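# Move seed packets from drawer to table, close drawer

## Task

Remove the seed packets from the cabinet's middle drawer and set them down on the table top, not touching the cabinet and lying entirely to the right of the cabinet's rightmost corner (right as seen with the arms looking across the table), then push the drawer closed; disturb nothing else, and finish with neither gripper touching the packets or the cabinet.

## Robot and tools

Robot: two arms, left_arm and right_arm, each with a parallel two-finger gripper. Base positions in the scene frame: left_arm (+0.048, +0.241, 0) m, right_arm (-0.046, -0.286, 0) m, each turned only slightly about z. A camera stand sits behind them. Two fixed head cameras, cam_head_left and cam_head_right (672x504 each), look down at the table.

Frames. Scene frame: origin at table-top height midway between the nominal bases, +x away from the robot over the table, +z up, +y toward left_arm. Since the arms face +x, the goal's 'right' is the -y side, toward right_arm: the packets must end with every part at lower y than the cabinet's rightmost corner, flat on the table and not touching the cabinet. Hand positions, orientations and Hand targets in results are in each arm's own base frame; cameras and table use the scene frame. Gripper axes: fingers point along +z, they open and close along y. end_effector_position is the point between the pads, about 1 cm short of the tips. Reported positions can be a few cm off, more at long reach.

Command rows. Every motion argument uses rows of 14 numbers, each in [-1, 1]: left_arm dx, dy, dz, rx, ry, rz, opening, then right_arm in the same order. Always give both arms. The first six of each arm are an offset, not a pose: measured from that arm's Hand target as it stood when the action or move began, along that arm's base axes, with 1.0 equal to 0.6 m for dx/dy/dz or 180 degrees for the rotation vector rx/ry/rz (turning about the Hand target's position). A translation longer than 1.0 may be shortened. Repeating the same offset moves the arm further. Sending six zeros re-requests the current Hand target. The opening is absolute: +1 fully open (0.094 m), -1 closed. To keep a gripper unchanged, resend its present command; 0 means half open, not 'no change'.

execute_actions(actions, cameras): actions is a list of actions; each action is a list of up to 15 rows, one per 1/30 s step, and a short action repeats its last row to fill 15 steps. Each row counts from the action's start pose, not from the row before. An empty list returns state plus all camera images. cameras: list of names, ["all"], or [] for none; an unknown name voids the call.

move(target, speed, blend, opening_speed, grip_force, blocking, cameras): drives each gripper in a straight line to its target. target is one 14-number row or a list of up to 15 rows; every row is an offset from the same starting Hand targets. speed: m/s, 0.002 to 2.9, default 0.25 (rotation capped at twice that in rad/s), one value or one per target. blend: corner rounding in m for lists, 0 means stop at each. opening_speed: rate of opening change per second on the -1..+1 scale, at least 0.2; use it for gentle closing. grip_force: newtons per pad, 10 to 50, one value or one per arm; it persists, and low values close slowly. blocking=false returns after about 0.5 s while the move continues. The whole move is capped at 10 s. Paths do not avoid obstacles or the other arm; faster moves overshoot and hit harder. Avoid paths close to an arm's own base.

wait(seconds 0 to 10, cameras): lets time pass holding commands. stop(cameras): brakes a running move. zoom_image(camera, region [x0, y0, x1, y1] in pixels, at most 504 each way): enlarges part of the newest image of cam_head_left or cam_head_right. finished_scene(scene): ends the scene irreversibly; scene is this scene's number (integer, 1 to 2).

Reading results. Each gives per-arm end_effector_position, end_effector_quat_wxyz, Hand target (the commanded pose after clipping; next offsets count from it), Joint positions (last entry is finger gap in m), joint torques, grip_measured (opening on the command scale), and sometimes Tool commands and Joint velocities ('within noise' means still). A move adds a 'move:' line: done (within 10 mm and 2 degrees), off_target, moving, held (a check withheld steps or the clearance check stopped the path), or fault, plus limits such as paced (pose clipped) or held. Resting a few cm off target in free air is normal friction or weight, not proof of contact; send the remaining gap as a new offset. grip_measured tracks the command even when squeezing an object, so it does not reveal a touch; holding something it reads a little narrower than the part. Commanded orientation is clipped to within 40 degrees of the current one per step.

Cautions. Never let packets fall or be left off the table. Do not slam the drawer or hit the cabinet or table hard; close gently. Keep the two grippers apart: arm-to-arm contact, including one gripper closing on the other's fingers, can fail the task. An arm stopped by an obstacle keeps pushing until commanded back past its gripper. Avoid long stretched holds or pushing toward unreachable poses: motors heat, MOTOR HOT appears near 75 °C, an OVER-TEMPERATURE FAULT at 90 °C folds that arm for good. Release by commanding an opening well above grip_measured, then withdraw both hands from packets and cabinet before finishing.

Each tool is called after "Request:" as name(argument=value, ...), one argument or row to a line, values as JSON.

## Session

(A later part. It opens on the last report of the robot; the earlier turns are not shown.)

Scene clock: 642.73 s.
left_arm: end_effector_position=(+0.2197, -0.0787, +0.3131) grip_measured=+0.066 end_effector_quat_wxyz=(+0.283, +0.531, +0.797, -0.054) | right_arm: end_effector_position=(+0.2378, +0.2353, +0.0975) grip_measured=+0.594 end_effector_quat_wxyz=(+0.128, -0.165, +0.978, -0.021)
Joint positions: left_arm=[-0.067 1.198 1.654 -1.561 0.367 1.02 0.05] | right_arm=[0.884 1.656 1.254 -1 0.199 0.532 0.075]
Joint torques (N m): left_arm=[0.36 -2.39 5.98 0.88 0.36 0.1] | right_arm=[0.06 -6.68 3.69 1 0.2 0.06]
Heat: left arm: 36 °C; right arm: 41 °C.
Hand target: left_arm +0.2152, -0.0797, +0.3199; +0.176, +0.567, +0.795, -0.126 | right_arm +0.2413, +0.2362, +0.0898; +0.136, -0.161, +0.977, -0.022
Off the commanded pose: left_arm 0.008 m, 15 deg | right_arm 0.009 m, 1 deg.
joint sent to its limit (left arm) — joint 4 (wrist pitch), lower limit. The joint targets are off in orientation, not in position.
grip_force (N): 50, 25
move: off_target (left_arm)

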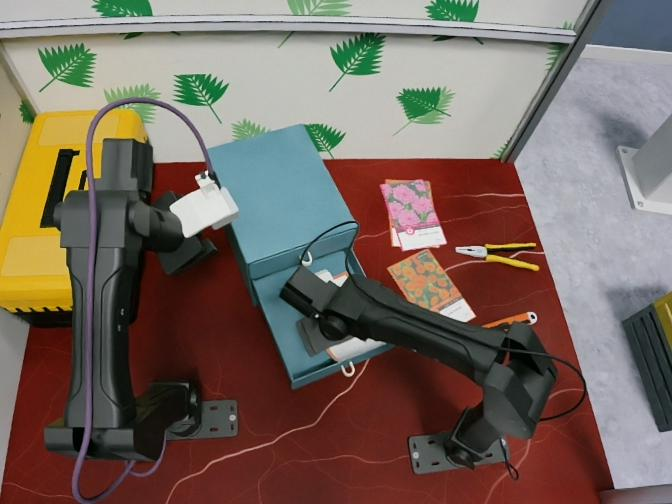

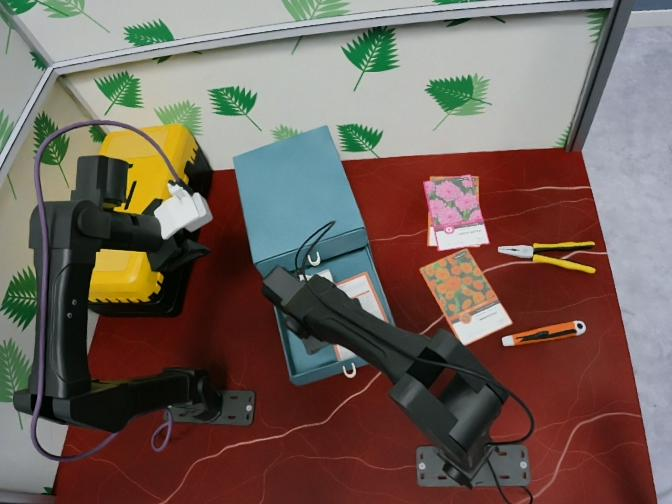

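Request:
move(
  target=[
    [0,0,0,0,0,0,0.064,0,0,-0.01,0,0,0,0.5957],
    [0,0,0,0,0,0,0.064,0.0233,-0.0713,-0.01,0,0,0,0.5957],
  ],
  speed=0.06,
  blend=0.005,
  cameras=["all"],
)

Request:
zoom_image(
  camera="cam_head_left",
  region=[230, 220, 430, 400],
)

Request:
zoom_image(
  camera="cam_head_right",
  region=[250, 220, 430, 400],
)

Scene clock: 652.50 s.
left_arm: end_effector_position=(+0.2197, -0.0787, +0.3131) grip_measured=+0.066 end_effector_quat_wxyz=(+0.283, +0.531, +0.797, -0.054) | right_arm: end_effector_position=(+0.2624, +0.2148, +0.0949) grip_measured=+0.594 end_effector_quat_wxyz=(+0.157, -0.160, +0.975, +0.013)
Joint positions: left_arm=[-0.067 1.198 1.654 -1.561 0.367 1.02 0.05] | right_arm=[0.765 1.582 1.148 -0.86 0.155 0.418 0.075]
Joint torques (N m): left_arm=[0.34 -2.37 5.98 0.87 0.37 0.09] | right_arm=[-1.17 -6.63 3.54 0.37 0.36 -0.14]
Heat: left arm: 36 °C; right arm: 40 °C.
Hand target: left_arm +0.2152, -0.0797, +0.3199; +0.176, +0.567, +0.795, -0.126 | right_arm +0.2552, +0.1934, +0.0837; +0.136, -0.161, +0.977, -0.022
Off the commanded pose: left_arm 0.008 m, 15 deg | right_arm 0.025 m, 5 deg.
joint sent to its limit (left arm) — joint 4 (wrist pitch), lower limit. The joint targets are off in orientation, not in position.
grip_force (N): 50, 25
move: off_target (left_arm, right_arm); blend cut to 0.0031 m at target 1

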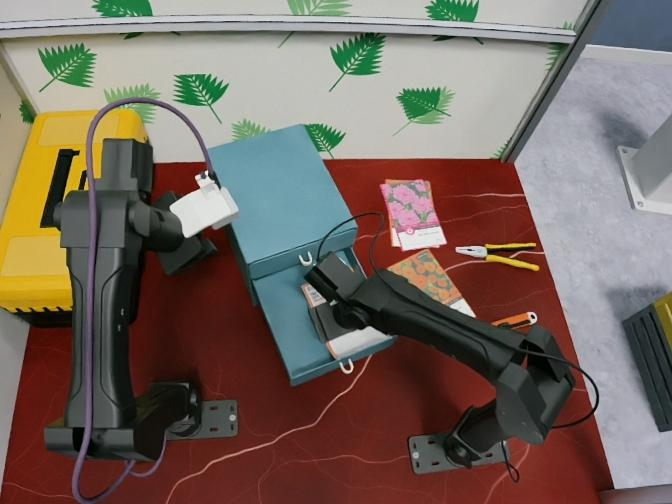

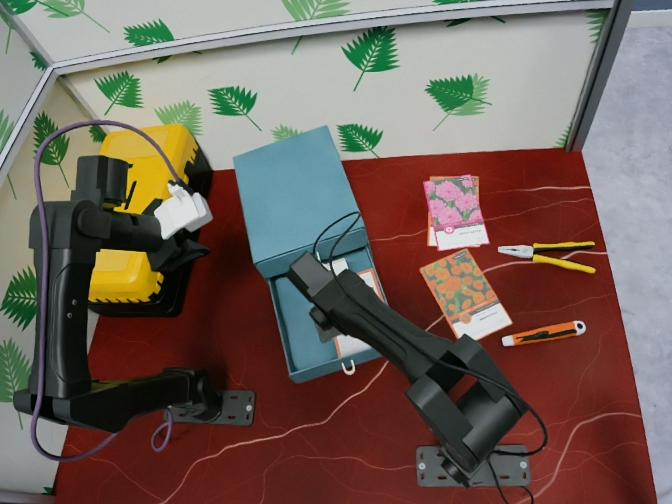

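Scaled by 2.520 from the camera's 672x504 image, which has a finer 960x720 frame.

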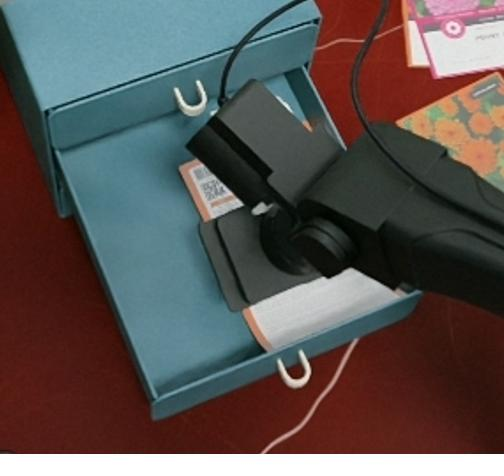

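Scaled by 2.800 from the camera's 672x504 image, which has a finer 960x720 frame.

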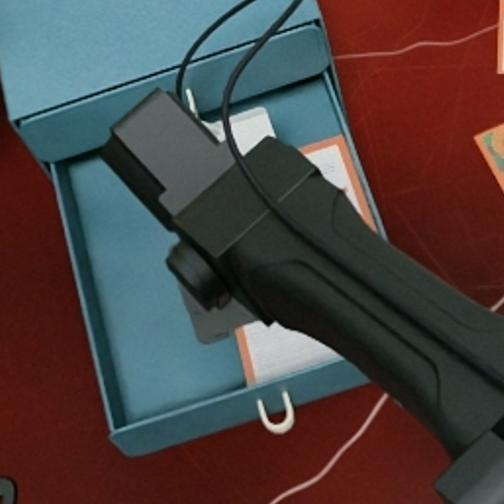

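Request:
move(
  target=[
    [0,0,0,0,0,0,0.064,0,0,0.008,0,0,0,0.2],
    [0,0,0,0,0,0,0.064,0,0,0.012,0,0,0,-0.3],
    [0,0,0,0,0,0,0.064,0,0,0.012,0,0,0,-1.0],
  ],
  speed=0.06,
  opening_speed=0.6,
  grip_force=[50, 35],
  cameras=["all"],
)

Request:
zoom_image(
  camera="cam_head_left",
  region=[230, 220, 430, 400],
)

Request:
zoom_image(
  camera="cam_head_right",
  region=[250, 220, 430, 400],
)

Scene clock: 667.93 s.
left_arm: end_effector_position=(+0.2197, -0.0787, +0.3131) grip_measured=+0.066 end_effector_quat_wxyz=(+0.283, +0.531, +0.797, -0.054) | right_arm: end_effector_position=(+0.2626, +0.2089, +0.0957) grip_measured=-0.976 end_effector_quat_wxyz=(+0.157, -0.161, +0.975, +0.002)
Joint positions: left_arm=[-0.067 1.198 1.654 -1.561 0.367 1.02 0.05] | right_arm=[0.761 1.578 1.148 -0.876 0.172 0.412 0.001]
Joint torques (N m): left_arm=[0.32 -2.39 5.98 0.89 0.36 0.1] | right_arm=[-0.84 -6.9 5.04 0.26 0.21 -0.1]
Heat: left arm: 36 °C; right arm: 41 °C.
Hand target: left_arm +0.2152, -0.0797, +0.3199; +0.176, +0.567, +0.795, -0.126 | right_arm +0.2553, +0.1935, +0.0910; +0.136, -0.161, +0.977, -0.022
Off the commanded pose: left_arm 0.008 m, 15 deg | right_arm 0.018 m, 4 deg.
joint sent to its limit (left arm) — joint 4 (wrist pitch), lower limit. The joint targets are off in orientation, not in position.
grip_force (N): 50, 35
move: off_target (left_arm, right_arm); target 2's new opening was sent with right_arm's hand 0.023 m and 5 deg from that target; target 3's new opening was sent with right_arm's hand 0.023 m and 5 deg from that target

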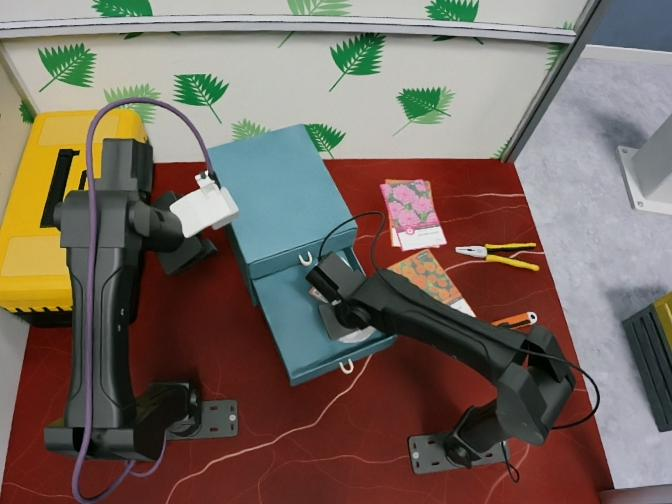

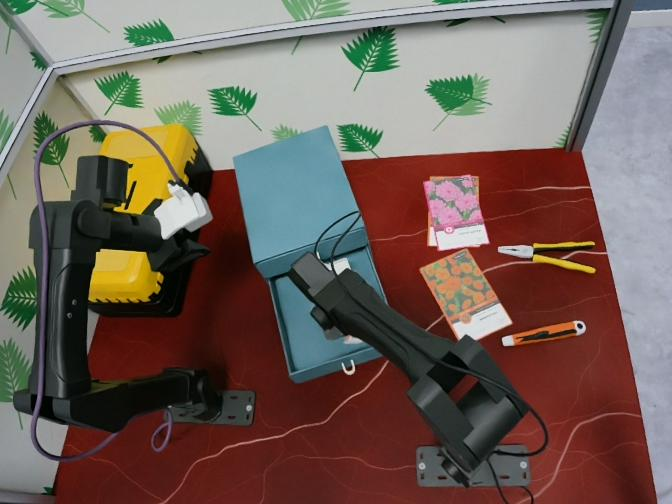

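Scaled by 2.520 from the camera's 672x504 image, which has a finer 960x720 frame.

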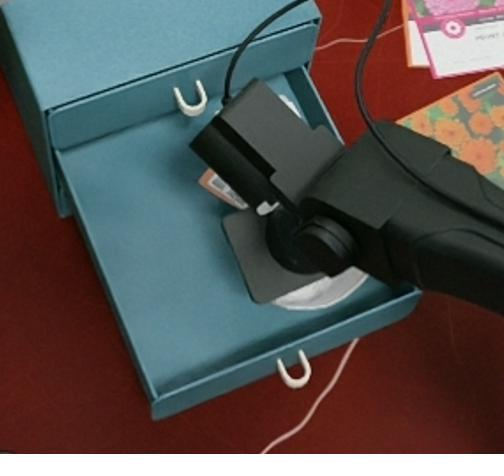

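Scaled by 2.800 from the camera's 672x504 image, which has a finer 960x720 frame.

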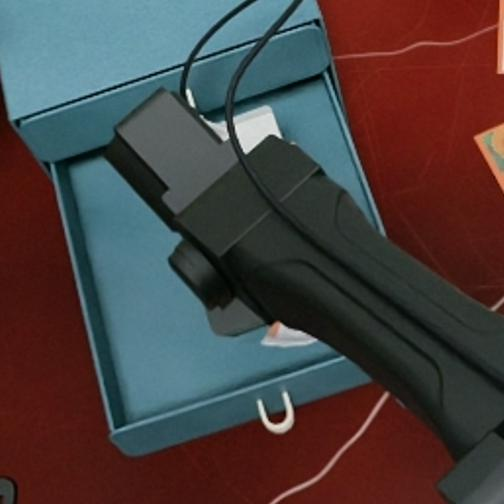

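Request:
move(
  target=[
    [0,0,0,0,0,0,0.064,0.0117,0.02,0.1067,0,0,0,-1.0],
    [0,0,0,0,0,0,0.064,-0.068,-0.006,0.182,0,0,0,-1.0],
    [0,0,0,0,0,0,0.064,-0.068,-0.006,0.315,0,0,0,-1.0],
  ],
  speed=0.1,
  blend=[0.01,0.02,0],
  cameras=["all"],
)

Request:
zoom_image(
  camera="cam_head_left",
  region=[230, 220, 430, 400],
)

Request:
zoom_image(
  camera="cam_head_right",
  region=[250, 220, 430, 400],
)

Scene clock: 699.57 s.
left_arm: end_effector_position=(+0.2197, -0.0787, +0.3131) grip_measured=+0.066 end_effector_quat_wxyz=(+0.283, +0.531, +0.797, -0.054) | right_arm: end_effector_position=(+0.2165, +0.1930, +0.2685) grip_measured=-0.977 end_effector_quat_wxyz=(+0.166, -0.160, +0.973, +0.011)
Joint positions: left_arm=[-0.067 1.198 1.654 -1.561 0.367 1.02 0.05] | right_arm=[0.843 1.5 1.776 -1.571 0.191 0.49 0.001]
Joint torques (N m): left_arm=[0.34 -2.37 6.01 0.88 0.36 0.1] | right_arm=[0.57 -6.82 6.63 0.66 0.23 -0.11]
Heat: left arm: 36 °C; right arm: 42 °C.
Hand target: left_arm +0.2152, -0.0797, +0.3199; +0.176, +0.567, +0.795, -0.126 | right_arm +0.2145, +0.1899, +0.2799; +0.136, -0.161, +0.977, -0.022
Off the commanded pose: left_arm 0.008 m, 15 deg | right_arm 0.012 m, 5 deg.
joint sent to its limit (left arm) — joint 4 (wrist pitch), lower limit. The joint targets are off in orientation, not in position.
joint sent to its limit (right arm) — joint 4 (wrist pitch), lower limit. The joint targets are off in orientation, not in position.
grip_force (N): 50, 35
move: off_target (left_arm, right_arm)

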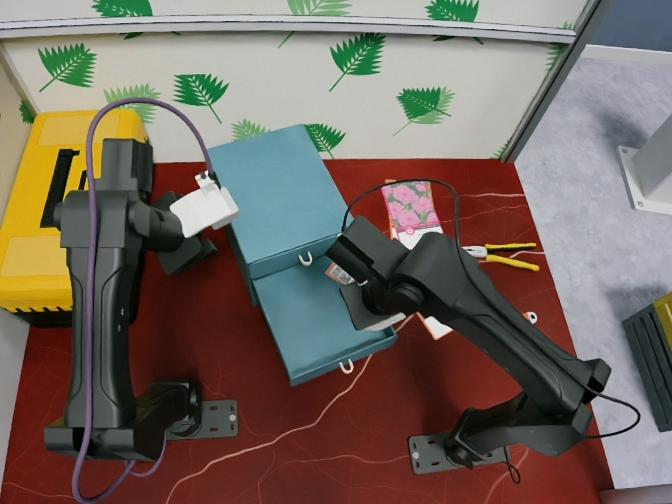

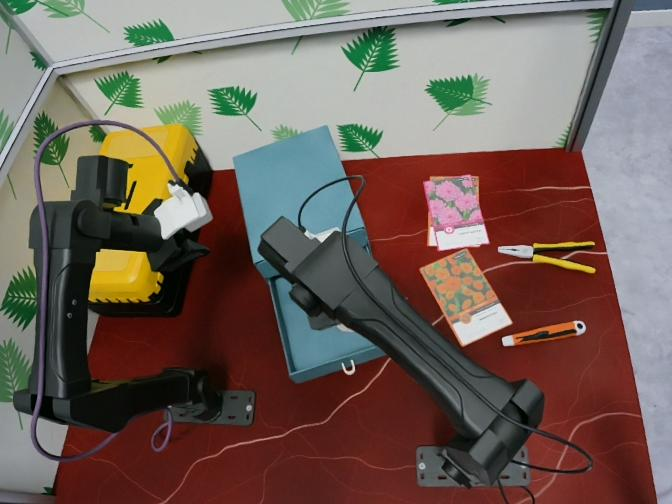

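Scaled by 2.520 from the camera's 672x504 image, which has a finer 960x720 frame.

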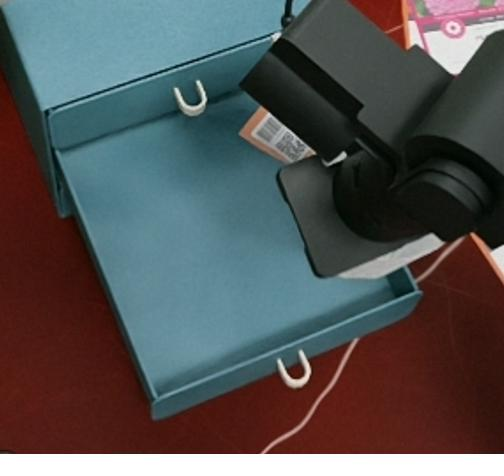

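Scaled by 2.800 from the camera's 672x504 image, which has a finer 960x720 frame.

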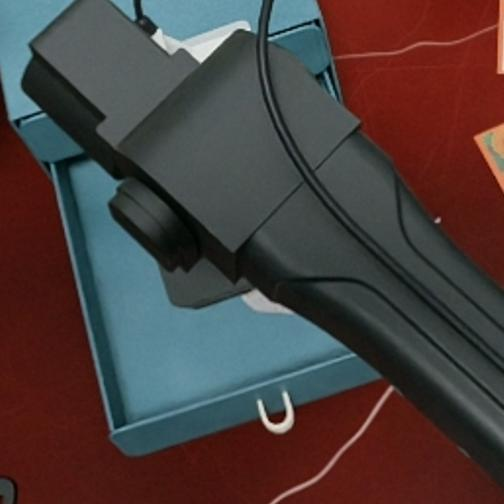

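Request:
move(
  target=[
    [0,0,0,0,0,0,0.064,0.079,-0.2915,-0.06,0,0,0,-1.0],
    [0,0,0,0,0,0,0.064,0.079,-0.2915,-0.375,0,0,0,-1.0],
  ],
  speed=[0.2,0.15],
  blend=[0.03,0],
  cameras=["all"],
)

Request:
zoom_image(
  camera="cam_head_left",
  region=[340, 190, 540, 370],
)

Request:
zoom_image(
  camera="cam_head_right",
  region=[360, 190, 560, 370],
)

Scene clock: 709.67 s.
left_arm: end_effector_position=(+0.2197, -0.0787, +0.3131) grip_measured=+0.066 end_effector_quat_wxyz=(+0.283, +0.531, +0.797, -0.054) | right_arm: end_effector_position=(+0.2628, +0.0145, +0.0587) grip_measured=-0.977 end_effector_quat_wxyz=(+0.139, -0.159, +0.977, -0.027)
Joint positions: left_arm=[-0.067 1.198 1.654 -1.561 0.367 1.02 0.05] | right_arm=[0.071 1.311 0.771 -0.747 0.029 -0.256 0.001]
Joint torques (N m): left_arm=[0.35 -2.39 5.98 0.87 0.36 0.1] | right_arm=[-0.53 -3.6 5.16 0.85 -0.13 -0.08]
Heat: left arm: 36 °C; right arm: 42 °C.
Hand target: left_arm +0.2152, -0.0797, +0.3199; +0.176, +0.567, +0.795, -0.126 | right_arm +0.2619, +0.0150, +0.0549; +0.136, -0.161, +0.977, -0.022
Off the commanded pose: left_arm 0.008 m, 15 deg | right_arm 0.004 m, 1 deg.
joint sent to its limit (left arm) — joint 4 (wrist pitch), lower limit. The joint targets are off in orientation, not in position.
grip_force (N): 50, 35
move: off_target (left_arm)

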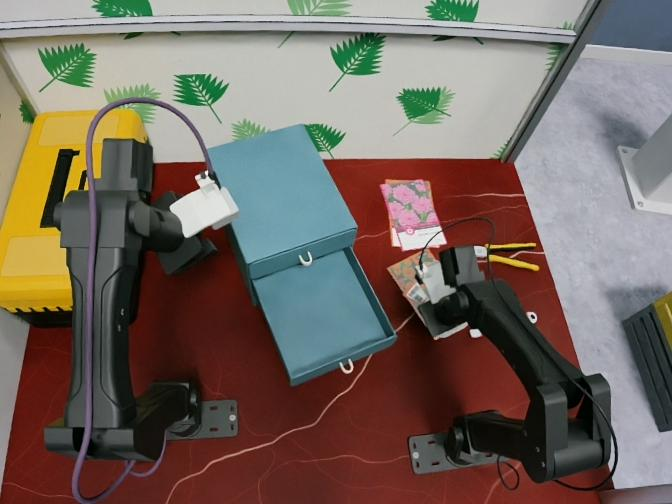

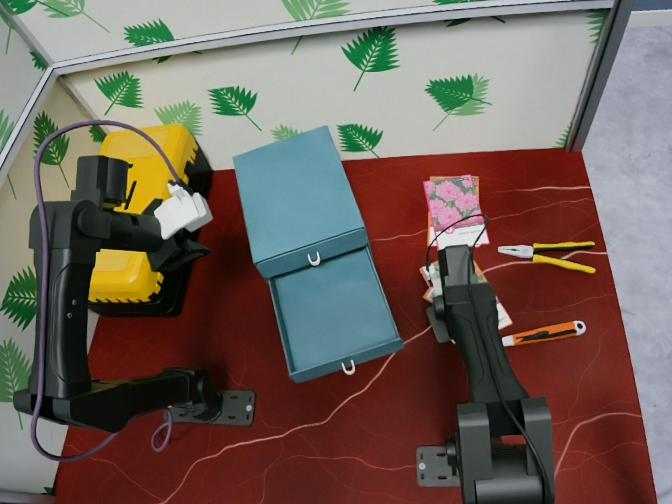

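Scaled by 2.520 from the camera's 672x504 image, which has a finer 960x720 frame.

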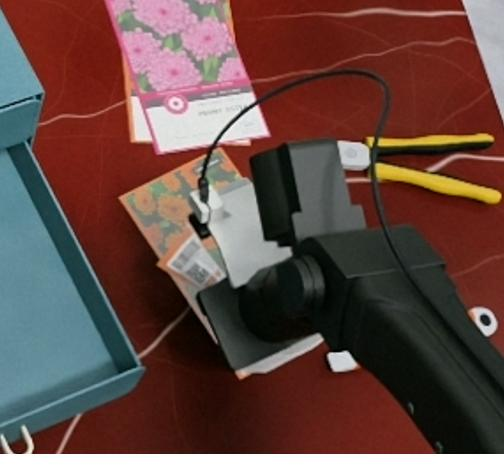

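Scaled by 2.520 from the camera's 672x504 image, which has a finer 960x720 frame.

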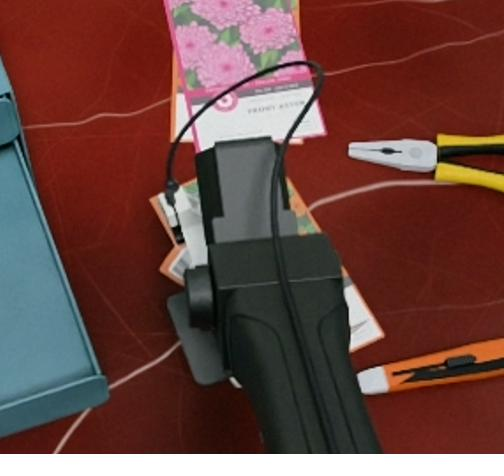

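Request:
move(
  target=[
    [0,0,0,0,0,0,0.064,-0.01,0.03,0,0,0,0,-1.0],
    [0,0,0,0,0,0,0.064,-0.01,0.03,-0.0465,0,0,0,-1.0],
    [0,0,0,0,0,0,0.064,-0.01,0.03,-0.0465,0,0,0,0.1],
  ],
  speed=0.08,
  blend=[0.005,0,0],
  opening_speed=0.5,
  cameras=["all"],
)

Request:
zoom_image(
  camera="cam_head_left",
  region=[340, 190, 540, 370],
)

Scene clock: 719.80 s.
left_arm: end_effector_position=(+0.2197, -0.0787, +0.3131) grip_measured=+0.066 end_effector_quat_wxyz=(+0.283, +0.531, +0.797, -0.054) | right_arm: end_effector_position=(+0.2573, +0.0335, +0.0306) grip_measured=+0.098 end_effector_quat_wxyz=(+0.140, -0.163, +0.977, -0.018)
Joint positions: left_arm=[-0.067 1.198 1.654 -1.561 0.367 1.02 0.05] | right_arm=[0.147 1.343 0.675 -0.621 0.03 -0.187 0.052]
Joint torques (N m): left_arm=[0.35 -2.39 6 0.88 0.36 0.1] | right_arm=[0.44 -3.64 4.81 0.86 0.11 0.05]
Heat: left arm: 36 °C; right arm: 41 °C.
Hand target: left_arm +0.2152, -0.0797, +0.3199; +0.176, +0.567, +0.795, -0.126 | right_arm +0.2559, +0.0330, +0.0271; +0.136, -0.161, +0.977, -0.022
Off the commanded pose: left_arm 0.008 m, 15 deg | right_arm 0.004 m, 1 deg.
joint sent to its limit (left arm) — joint 4 (wrist pitch), lower limit. The joint targets are off in orientation, not in position.
grip_force (N): 50, 35
move: off_target (left_arm)

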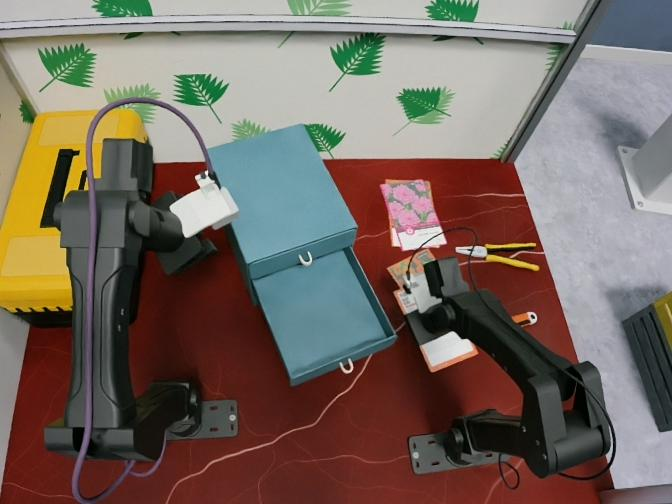

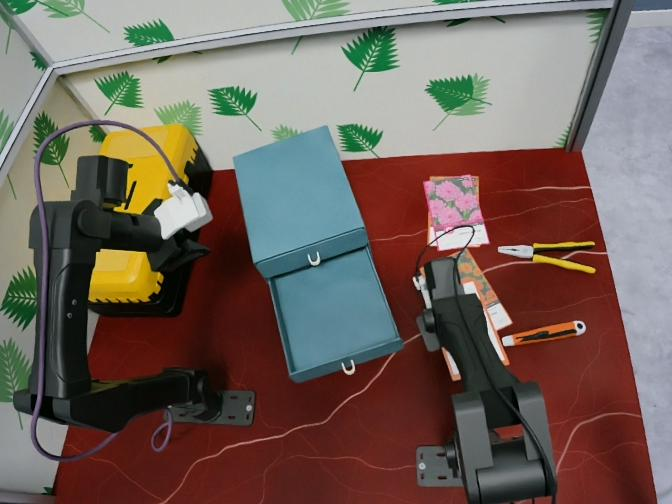

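Scaled by 2.520 from the camera's 672x504 image, which has a finer 960x720 frame.

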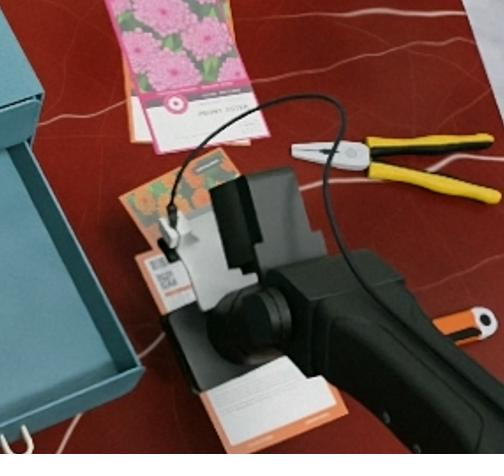

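Request:
move(
  target=[
    [0,0,0,0,0,0,0.064,0,0,0.08,0,0,0,0.1],
    [0,0,0,0,0,0,0.064,0,0,0.31,0,0,0,0.1],
    [0,0,0,0,0,0,0.064,-0.186,0.297,0.288,0.1245,-0.2918,0.0185,0.1],
  ],
  speed=[0.1,0.25,0.3],
  blend=[0.01,0.02,0],
  cameras=["all"],
)

Request:
zoom_image(
  camera="cam_head_left",
  region=[340, 190, 540, 390],
)

Scene clock: 746.97 s.
left_arm: end_effector_position=(+0.2197, -0.0787, +0.3131) grip_measured=+0.066 end_effector_quat_wxyz=(+0.283, +0.531, +0.797, -0.054) | right_arm: end_effector_position=(+0.1425, +0.2136, +0.1996) grip_measured=+0.098 end_effector_quat_wxyz=(+0.572, -0.139, +0.802, +0.103)
Joint positions: left_arm=[-0.067 1.198 1.654 -1.561 0.367 1.02 0.05] | right_arm=[1.679 0.941 0.636 -0.657 1.164 0.928 0.052]
Joint torques (N m): left_arm=[0.35 -2.4 6 0.87 0.36 0.1] | right_arm=[-0.05 -1.35 5.55 1.1 0.59 0.05]
Heat: left arm: 36 °C; right arm: 41 °C.
Hand target: left_arm +0.2152, -0.0797, +0.3199; +0.176, +0.567, +0.795, -0.126 | right_arm +0.1443, +0.2112, +0.1999; +0.580, -0.133, +0.798, +0.097
Off the commanded pose: left_arm 0.008 m, 15 deg | right_arm 0.003 m, 1 deg.
joint sent to its limit (left arm) — joint 4 (wrist pitch), lower limit. The joint targets are off in orientation, not in position.
grip_force (N): 50, 35
move: off_target (left_arm)

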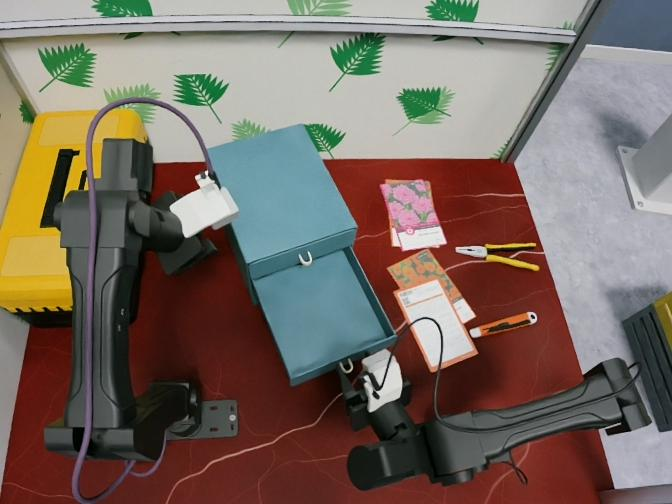

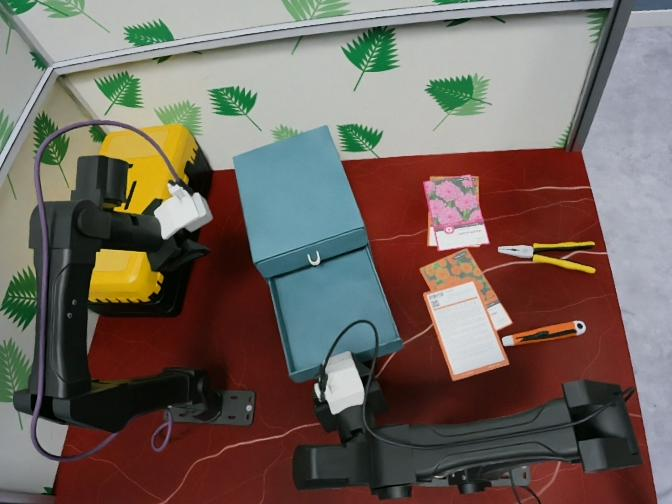

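Scaled by 2.520 from the camera's 672x504 image, which has a finer 960x720 frame.

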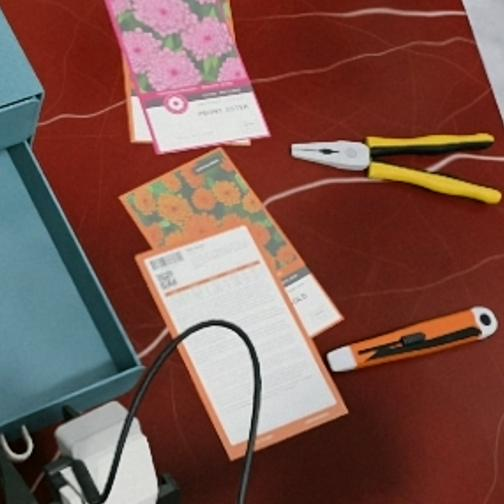

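Request:
move(
  target=[0,0,0,0,0,0,0.064,0,0,-0.163,0,0,0,0.1],
  speed=0.12,
  cameras=["all"],
)

Request:
zoom_image(
  camera="cam_head_right",
  region=[240, 250, 440, 450],
)

Request:
zoom_image(
  camera="cam_head_left",
  region=[250, 250, 450, 450],
)

Scene clock: 757.03 s.
left_arm: end_effector_position=(+0.2197, -0.0787, +0.3131) grip_measured=+0.066 end_effector_quat_wxyz=(+0.283, +0.531, +0.797, -0.054) | right_arm: end_effector_position=(+0.1425, +0.2165, +0.1039) grip_measured=+0.098 end_effector_quat_wxyz=(+0.573, -0.129, +0.802, +0.109)
Joint positions: left_arm=[-0.067 1.198 1.654 -1.561 0.367 1.02 0.05] | right_arm=[1.679 1.134 0.312 -0.135 1.168 0.946 0.052]
Joint torques (N m): left_arm=[0.35 -2.4 5.98 0.88 0.37 0.09] | right_arm=[0.12 -2.11 4.25 1.09 0.57 -0.11]
Heat: left arm: 36 °C; right arm: 41 °C.
Hand target: left_arm +0.2152, -0.0797, +0.3199; +0.176, +0.567, +0.795, -0.126 | right_arm +0.1443, +0.2112, +0.1020; +0.580, -0.134, +0.798, +0.097
Off the commanded pose: left_arm 0.008 m, 15 deg | right_arm 0.006 m, 2 deg.
joint sent to its limit (left arm) — joint 4 (wrist pitch), lower limit. The joint targets are off in orientation, not in position.
grip_force (N): 50, 35
move: off_target (left_arm)

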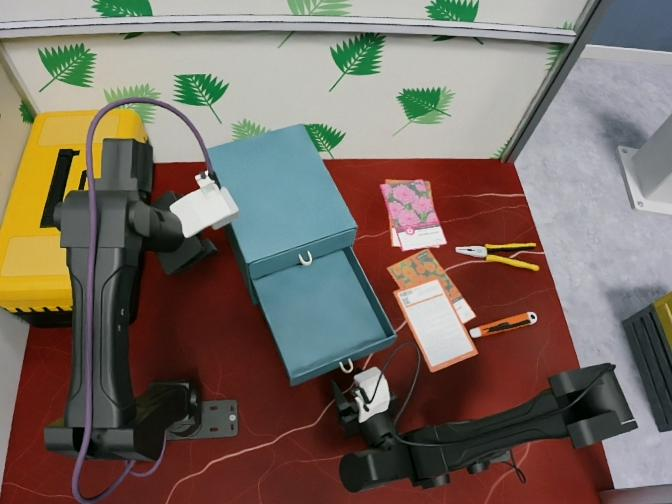

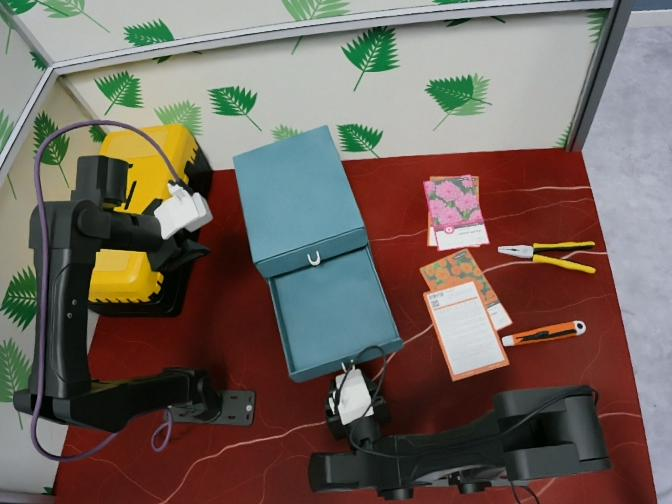

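Scaled by 2.520 from the camera's 672x504 image, which has a finer 960x720 frame.

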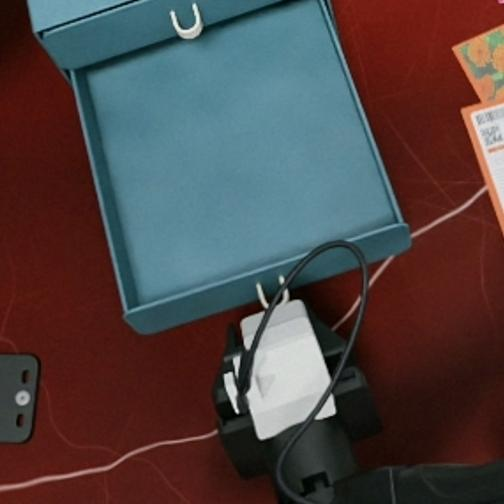

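Scaled by 2.520 from the camera's 672x504 image, which has a finer 960x720 frame.

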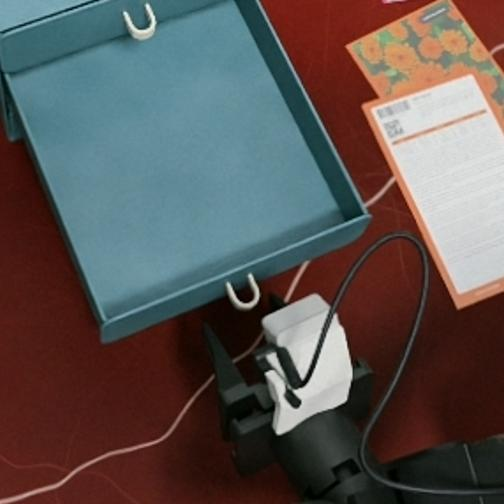

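Request:
move(
  target=[0,0,0,0,0,0,0.064,0.301,0.0984,0,0,0,0,0.1],
  speed=0.1,
  cameras=["all"],
)

Request:
zoom_image(
  camera="cam_head_right",
  region=[240, 200, 440, 400],
)

Request:
zoom_image(
  camera="cam_head_left",
  region=[240, 200, 440, 400],
)

Scene clock: 766.90 s.
left_arm: end_effector_position=(+0.2197, -0.0787, +0.3131) grip_measured=+0.066 end_effector_quat_wxyz=(+0.283, +0.531, +0.797, -0.054) | right_arm: end_effector_position=(+0.3195, +0.2604, +0.0959) grip_measured=+0.098 end_effector_quat_wxyz=(+0.574, -0.130, +0.804, +0.083)
Joint positions: left_arm=[-0.067 1.198 1.654 -1.561 0.367 1.02 0.05] | right_arm=[0.924 1.656 0.505 0.75 0.582 0.213 0.052]
Joint torques (N m): left_arm=[0.34 -2.39 6 0.88 0.37 0.1] | right_arm=[-0.51 -5.2 6.71 1.98 -0.16 -0.11]
Heat: left arm: 36 °C; right arm: 40 °C.
Hand target: left_arm +0.2152, -0.0797, +0.3199; +0.176, +0.567, +0.795, -0.126 | right_arm +0.3249, +0.2702, +0.1022; +0.580, -0.133, +0.798, +0.097
Off the commanded pose: left_arm 0.008 m, 15 deg | right_arm 0.013 m, 2 deg.
joint sent to its limit (left arm) — joint 4 (wrist pitch), lower limit. The joint targets are off in orientation, not in position.
grip_force (N): 50, 35
move: off_target (left_arm, right_arm)

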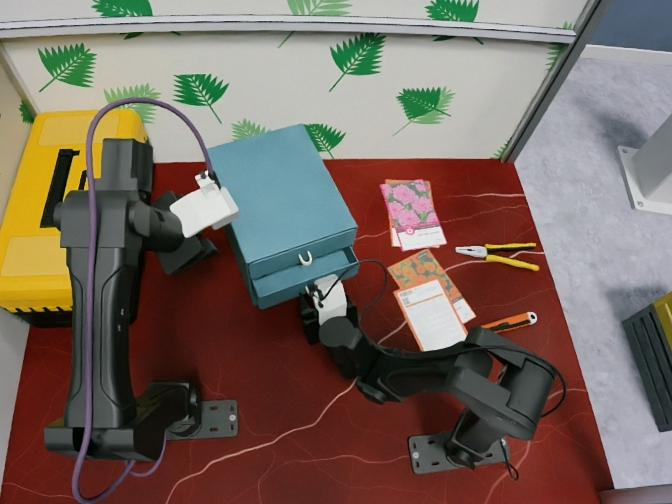

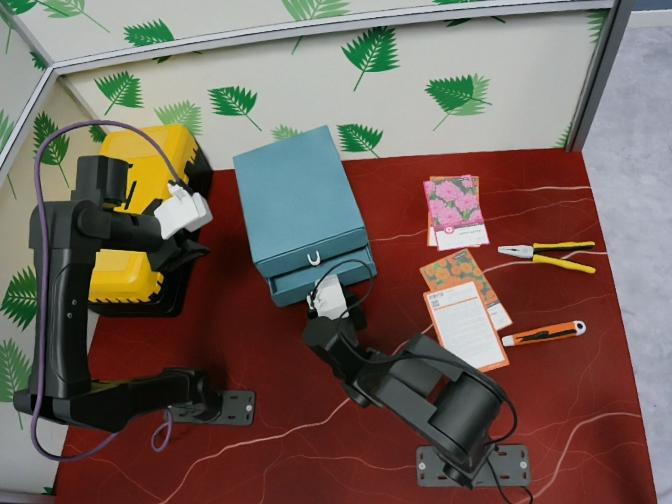

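Scaled by 2.520 from the camera's 672x504 image, which has a finer 960x720 frame.

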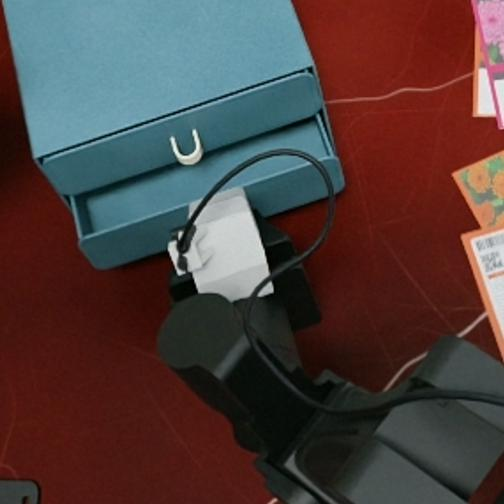

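Scaled by 2.520 from the camera's 672x504 image, which has a finer 960x720 frame.

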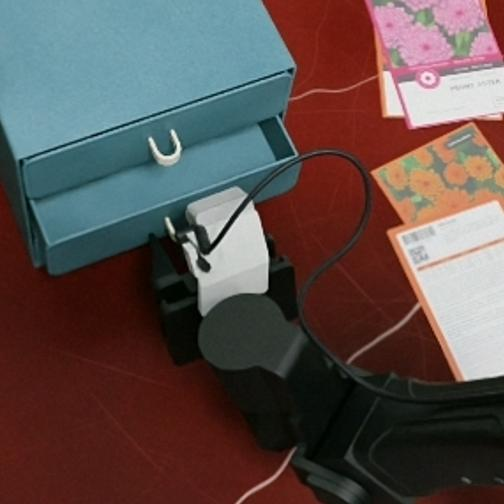

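Request:
move(
  target=[0,0,0,0,0,0,0.064,0.0713,0.0233,0.005,0,0,0,0.1],
  speed=0.05,
  cameras=["all"],
)

Request:
zoom_image(
  camera="cam_head_right",
  region=[240, 200, 440, 400],
)

Request:
zoom_image(
  camera="cam_head_left",
  region=[240, 200, 440, 400],
)

Scene clock: 774.53 s.
left_arm: end_effector_position=(+0.2197, -0.0787, +0.3131) grip_measured=+0.066 end_effector_quat_wxyz=(+0.283, +0.531, +0.797, -0.054) | right_arm: end_effector_position=(+0.3572, +0.2732, +0.0975) grip_measured=+0.098 end_effector_quat_wxyz=(+0.573, -0.130, +0.805, +0.082)
Joint positions: left_arm=[-0.067 1.198 1.654 -1.561 0.367 1.02 0.05] | right_arm=[0.849 1.76 0.641 0.731 0.514 0.18 0.052]
Joint torques (N m): left_arm=[0.34 -2.39 6 0.88 0.37 0.1] | right_arm=[-1.13 -5.71 8.21 1.93 -0.29 -0.13]
Heat: left arm: 36 °C; right arm: 41 °C.
Hand target: left_arm +0.2152, -0.0797, +0.3199; +0.176, +0.567, +0.795, -0.126 | right_arm +0.3677, +0.2843, +0.1051; +0.580, -0.133, +0.798, +0.097
Off the commanded pose: left_arm 0.008 m, 15 deg | right_arm 0.017 m, 2 deg.
joint sent to its limit (left arm) — joint 4 (wrist pitch), lower limit. The joint targets are off in orientation, not in position.
grip_force (N): 50, 35
move: off_target (left_arm, right_arm)

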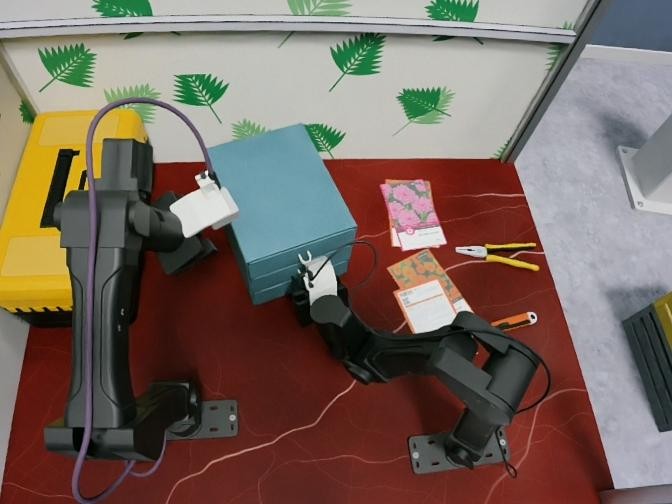

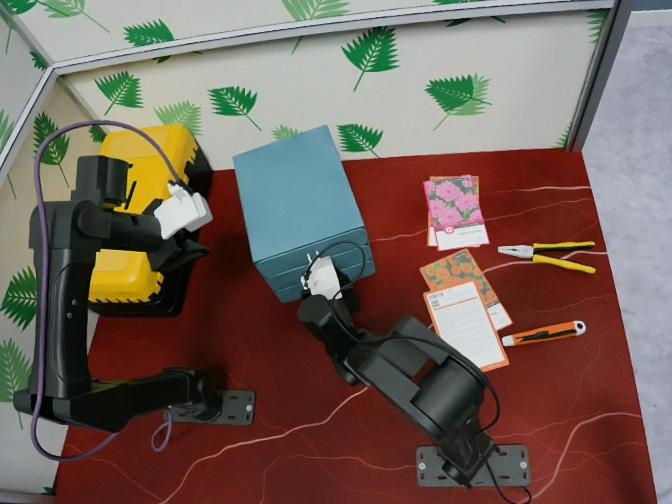

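Scaled by 2.520 from the camera's 672x504 image, which has a finer 960x720 frame.

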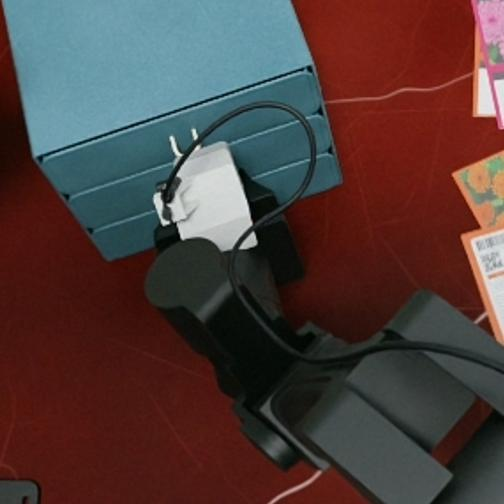

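Scaled by 2.520 from the camera's 672x504 image, which has a finer 960x720 frame.

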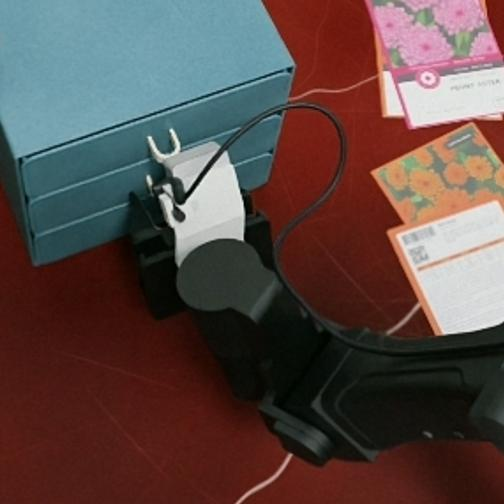

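Request:
move(
  target=[
    [0,0,0,0,0,0,0.064,0.0127,0.0041,0,0,0,0,0.1],
    [0,0,0,0,0,0,0.064,-0.19,-0.062,0.0,0,0,0,0.1],
  ],
  speed=[0.03,0.15],
  blend=[0.0,0],
  cameras=["all"],
)

Request:
zoom_image(
  camera="cam_head_right",
  region=[240, 200, 400, 360],
)

Request:
zoom_image(
  camera="cam_head_left",
  region=[240, 200, 400, 360],
)

Scene clock: 781.93 s.
left_arm: end_effector_position=(+0.2197, -0.0787, +0.3131) grip_measured=+0.066 end_effector_quat_wxyz=(+0.283, +0.531, +0.797, -0.054) | right_arm: end_effector_position=(+0.2554, +0.2506, +0.1030) grip_measured=+0.098 end_effector_quat_wxyz=(+0.579, -0.138, +0.798, +0.100)
Joint positions: left_arm=[-0.067 1.198 1.654 -1.561 0.367 1.02 0.05] | right_arm=[1.114 1.448 0.34 0.68 0.724 0.292 0.052]
Joint torques (N m): left_arm=[0.34 -2.39 6.01 0.88 0.36 0.1] | right_arm=[0.46 -6.12 4.27 1.53 0.26 0.07]
Heat: left arm: 36 °C; right arm: 41 °C.
Hand target: left_arm +0.2152, -0.0797, +0.3199; +0.176, +0.567, +0.795, -0.126 | right_arm +0.2537, +0.2469, +0.1050; +0.580, -0.133, +0.798, +0.097
Off the commanded pose: left_arm 0.008 m, 15 deg | right_arm 0.004 m, 1 deg.
joint sent to its limit (left arm) — joint 4 (wrist pitch), lower limit. The joint targets are off in orientation, not in position.
grip_force (N): 50, 35
move: off_target (left_arm)

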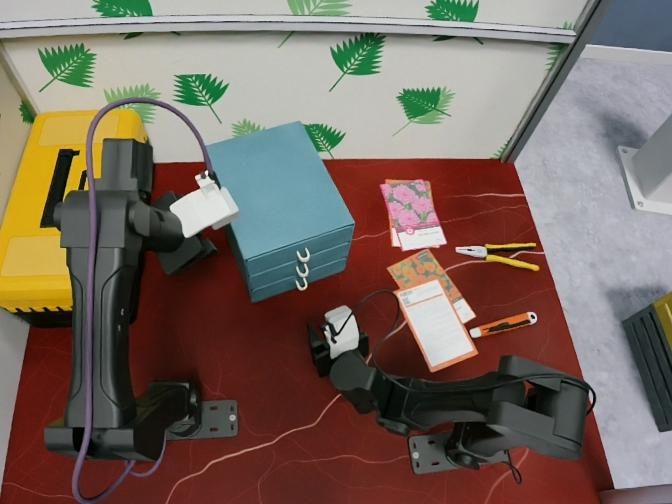

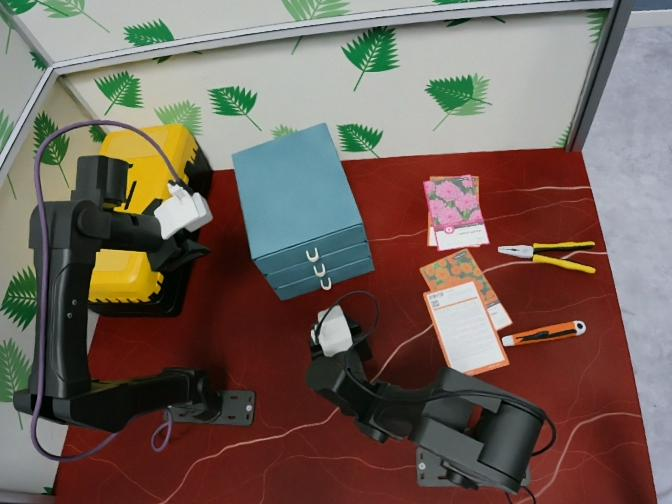

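Scaled by 3.150 from the camera's 672x504 image, which has a finer 960x720 frame.

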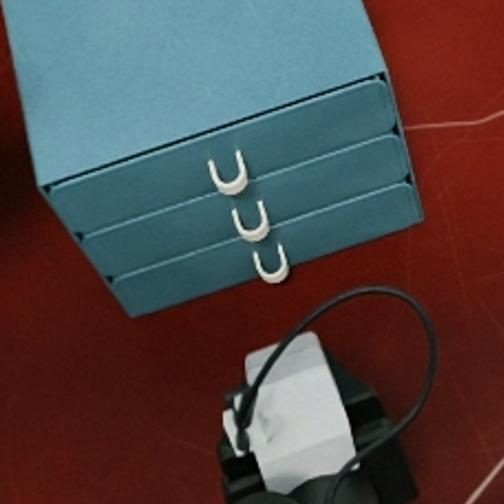

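Scaled by 3.150 from the camera's 672x504 image, which has a finer 960x720 frame.

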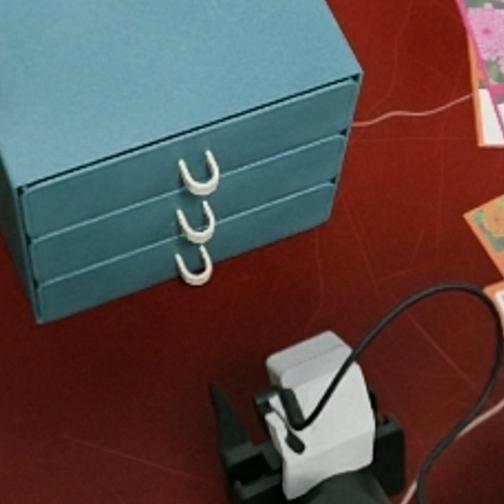

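Request:
finished_scene(
  scene=1,
)

The scene is finished: the task was done.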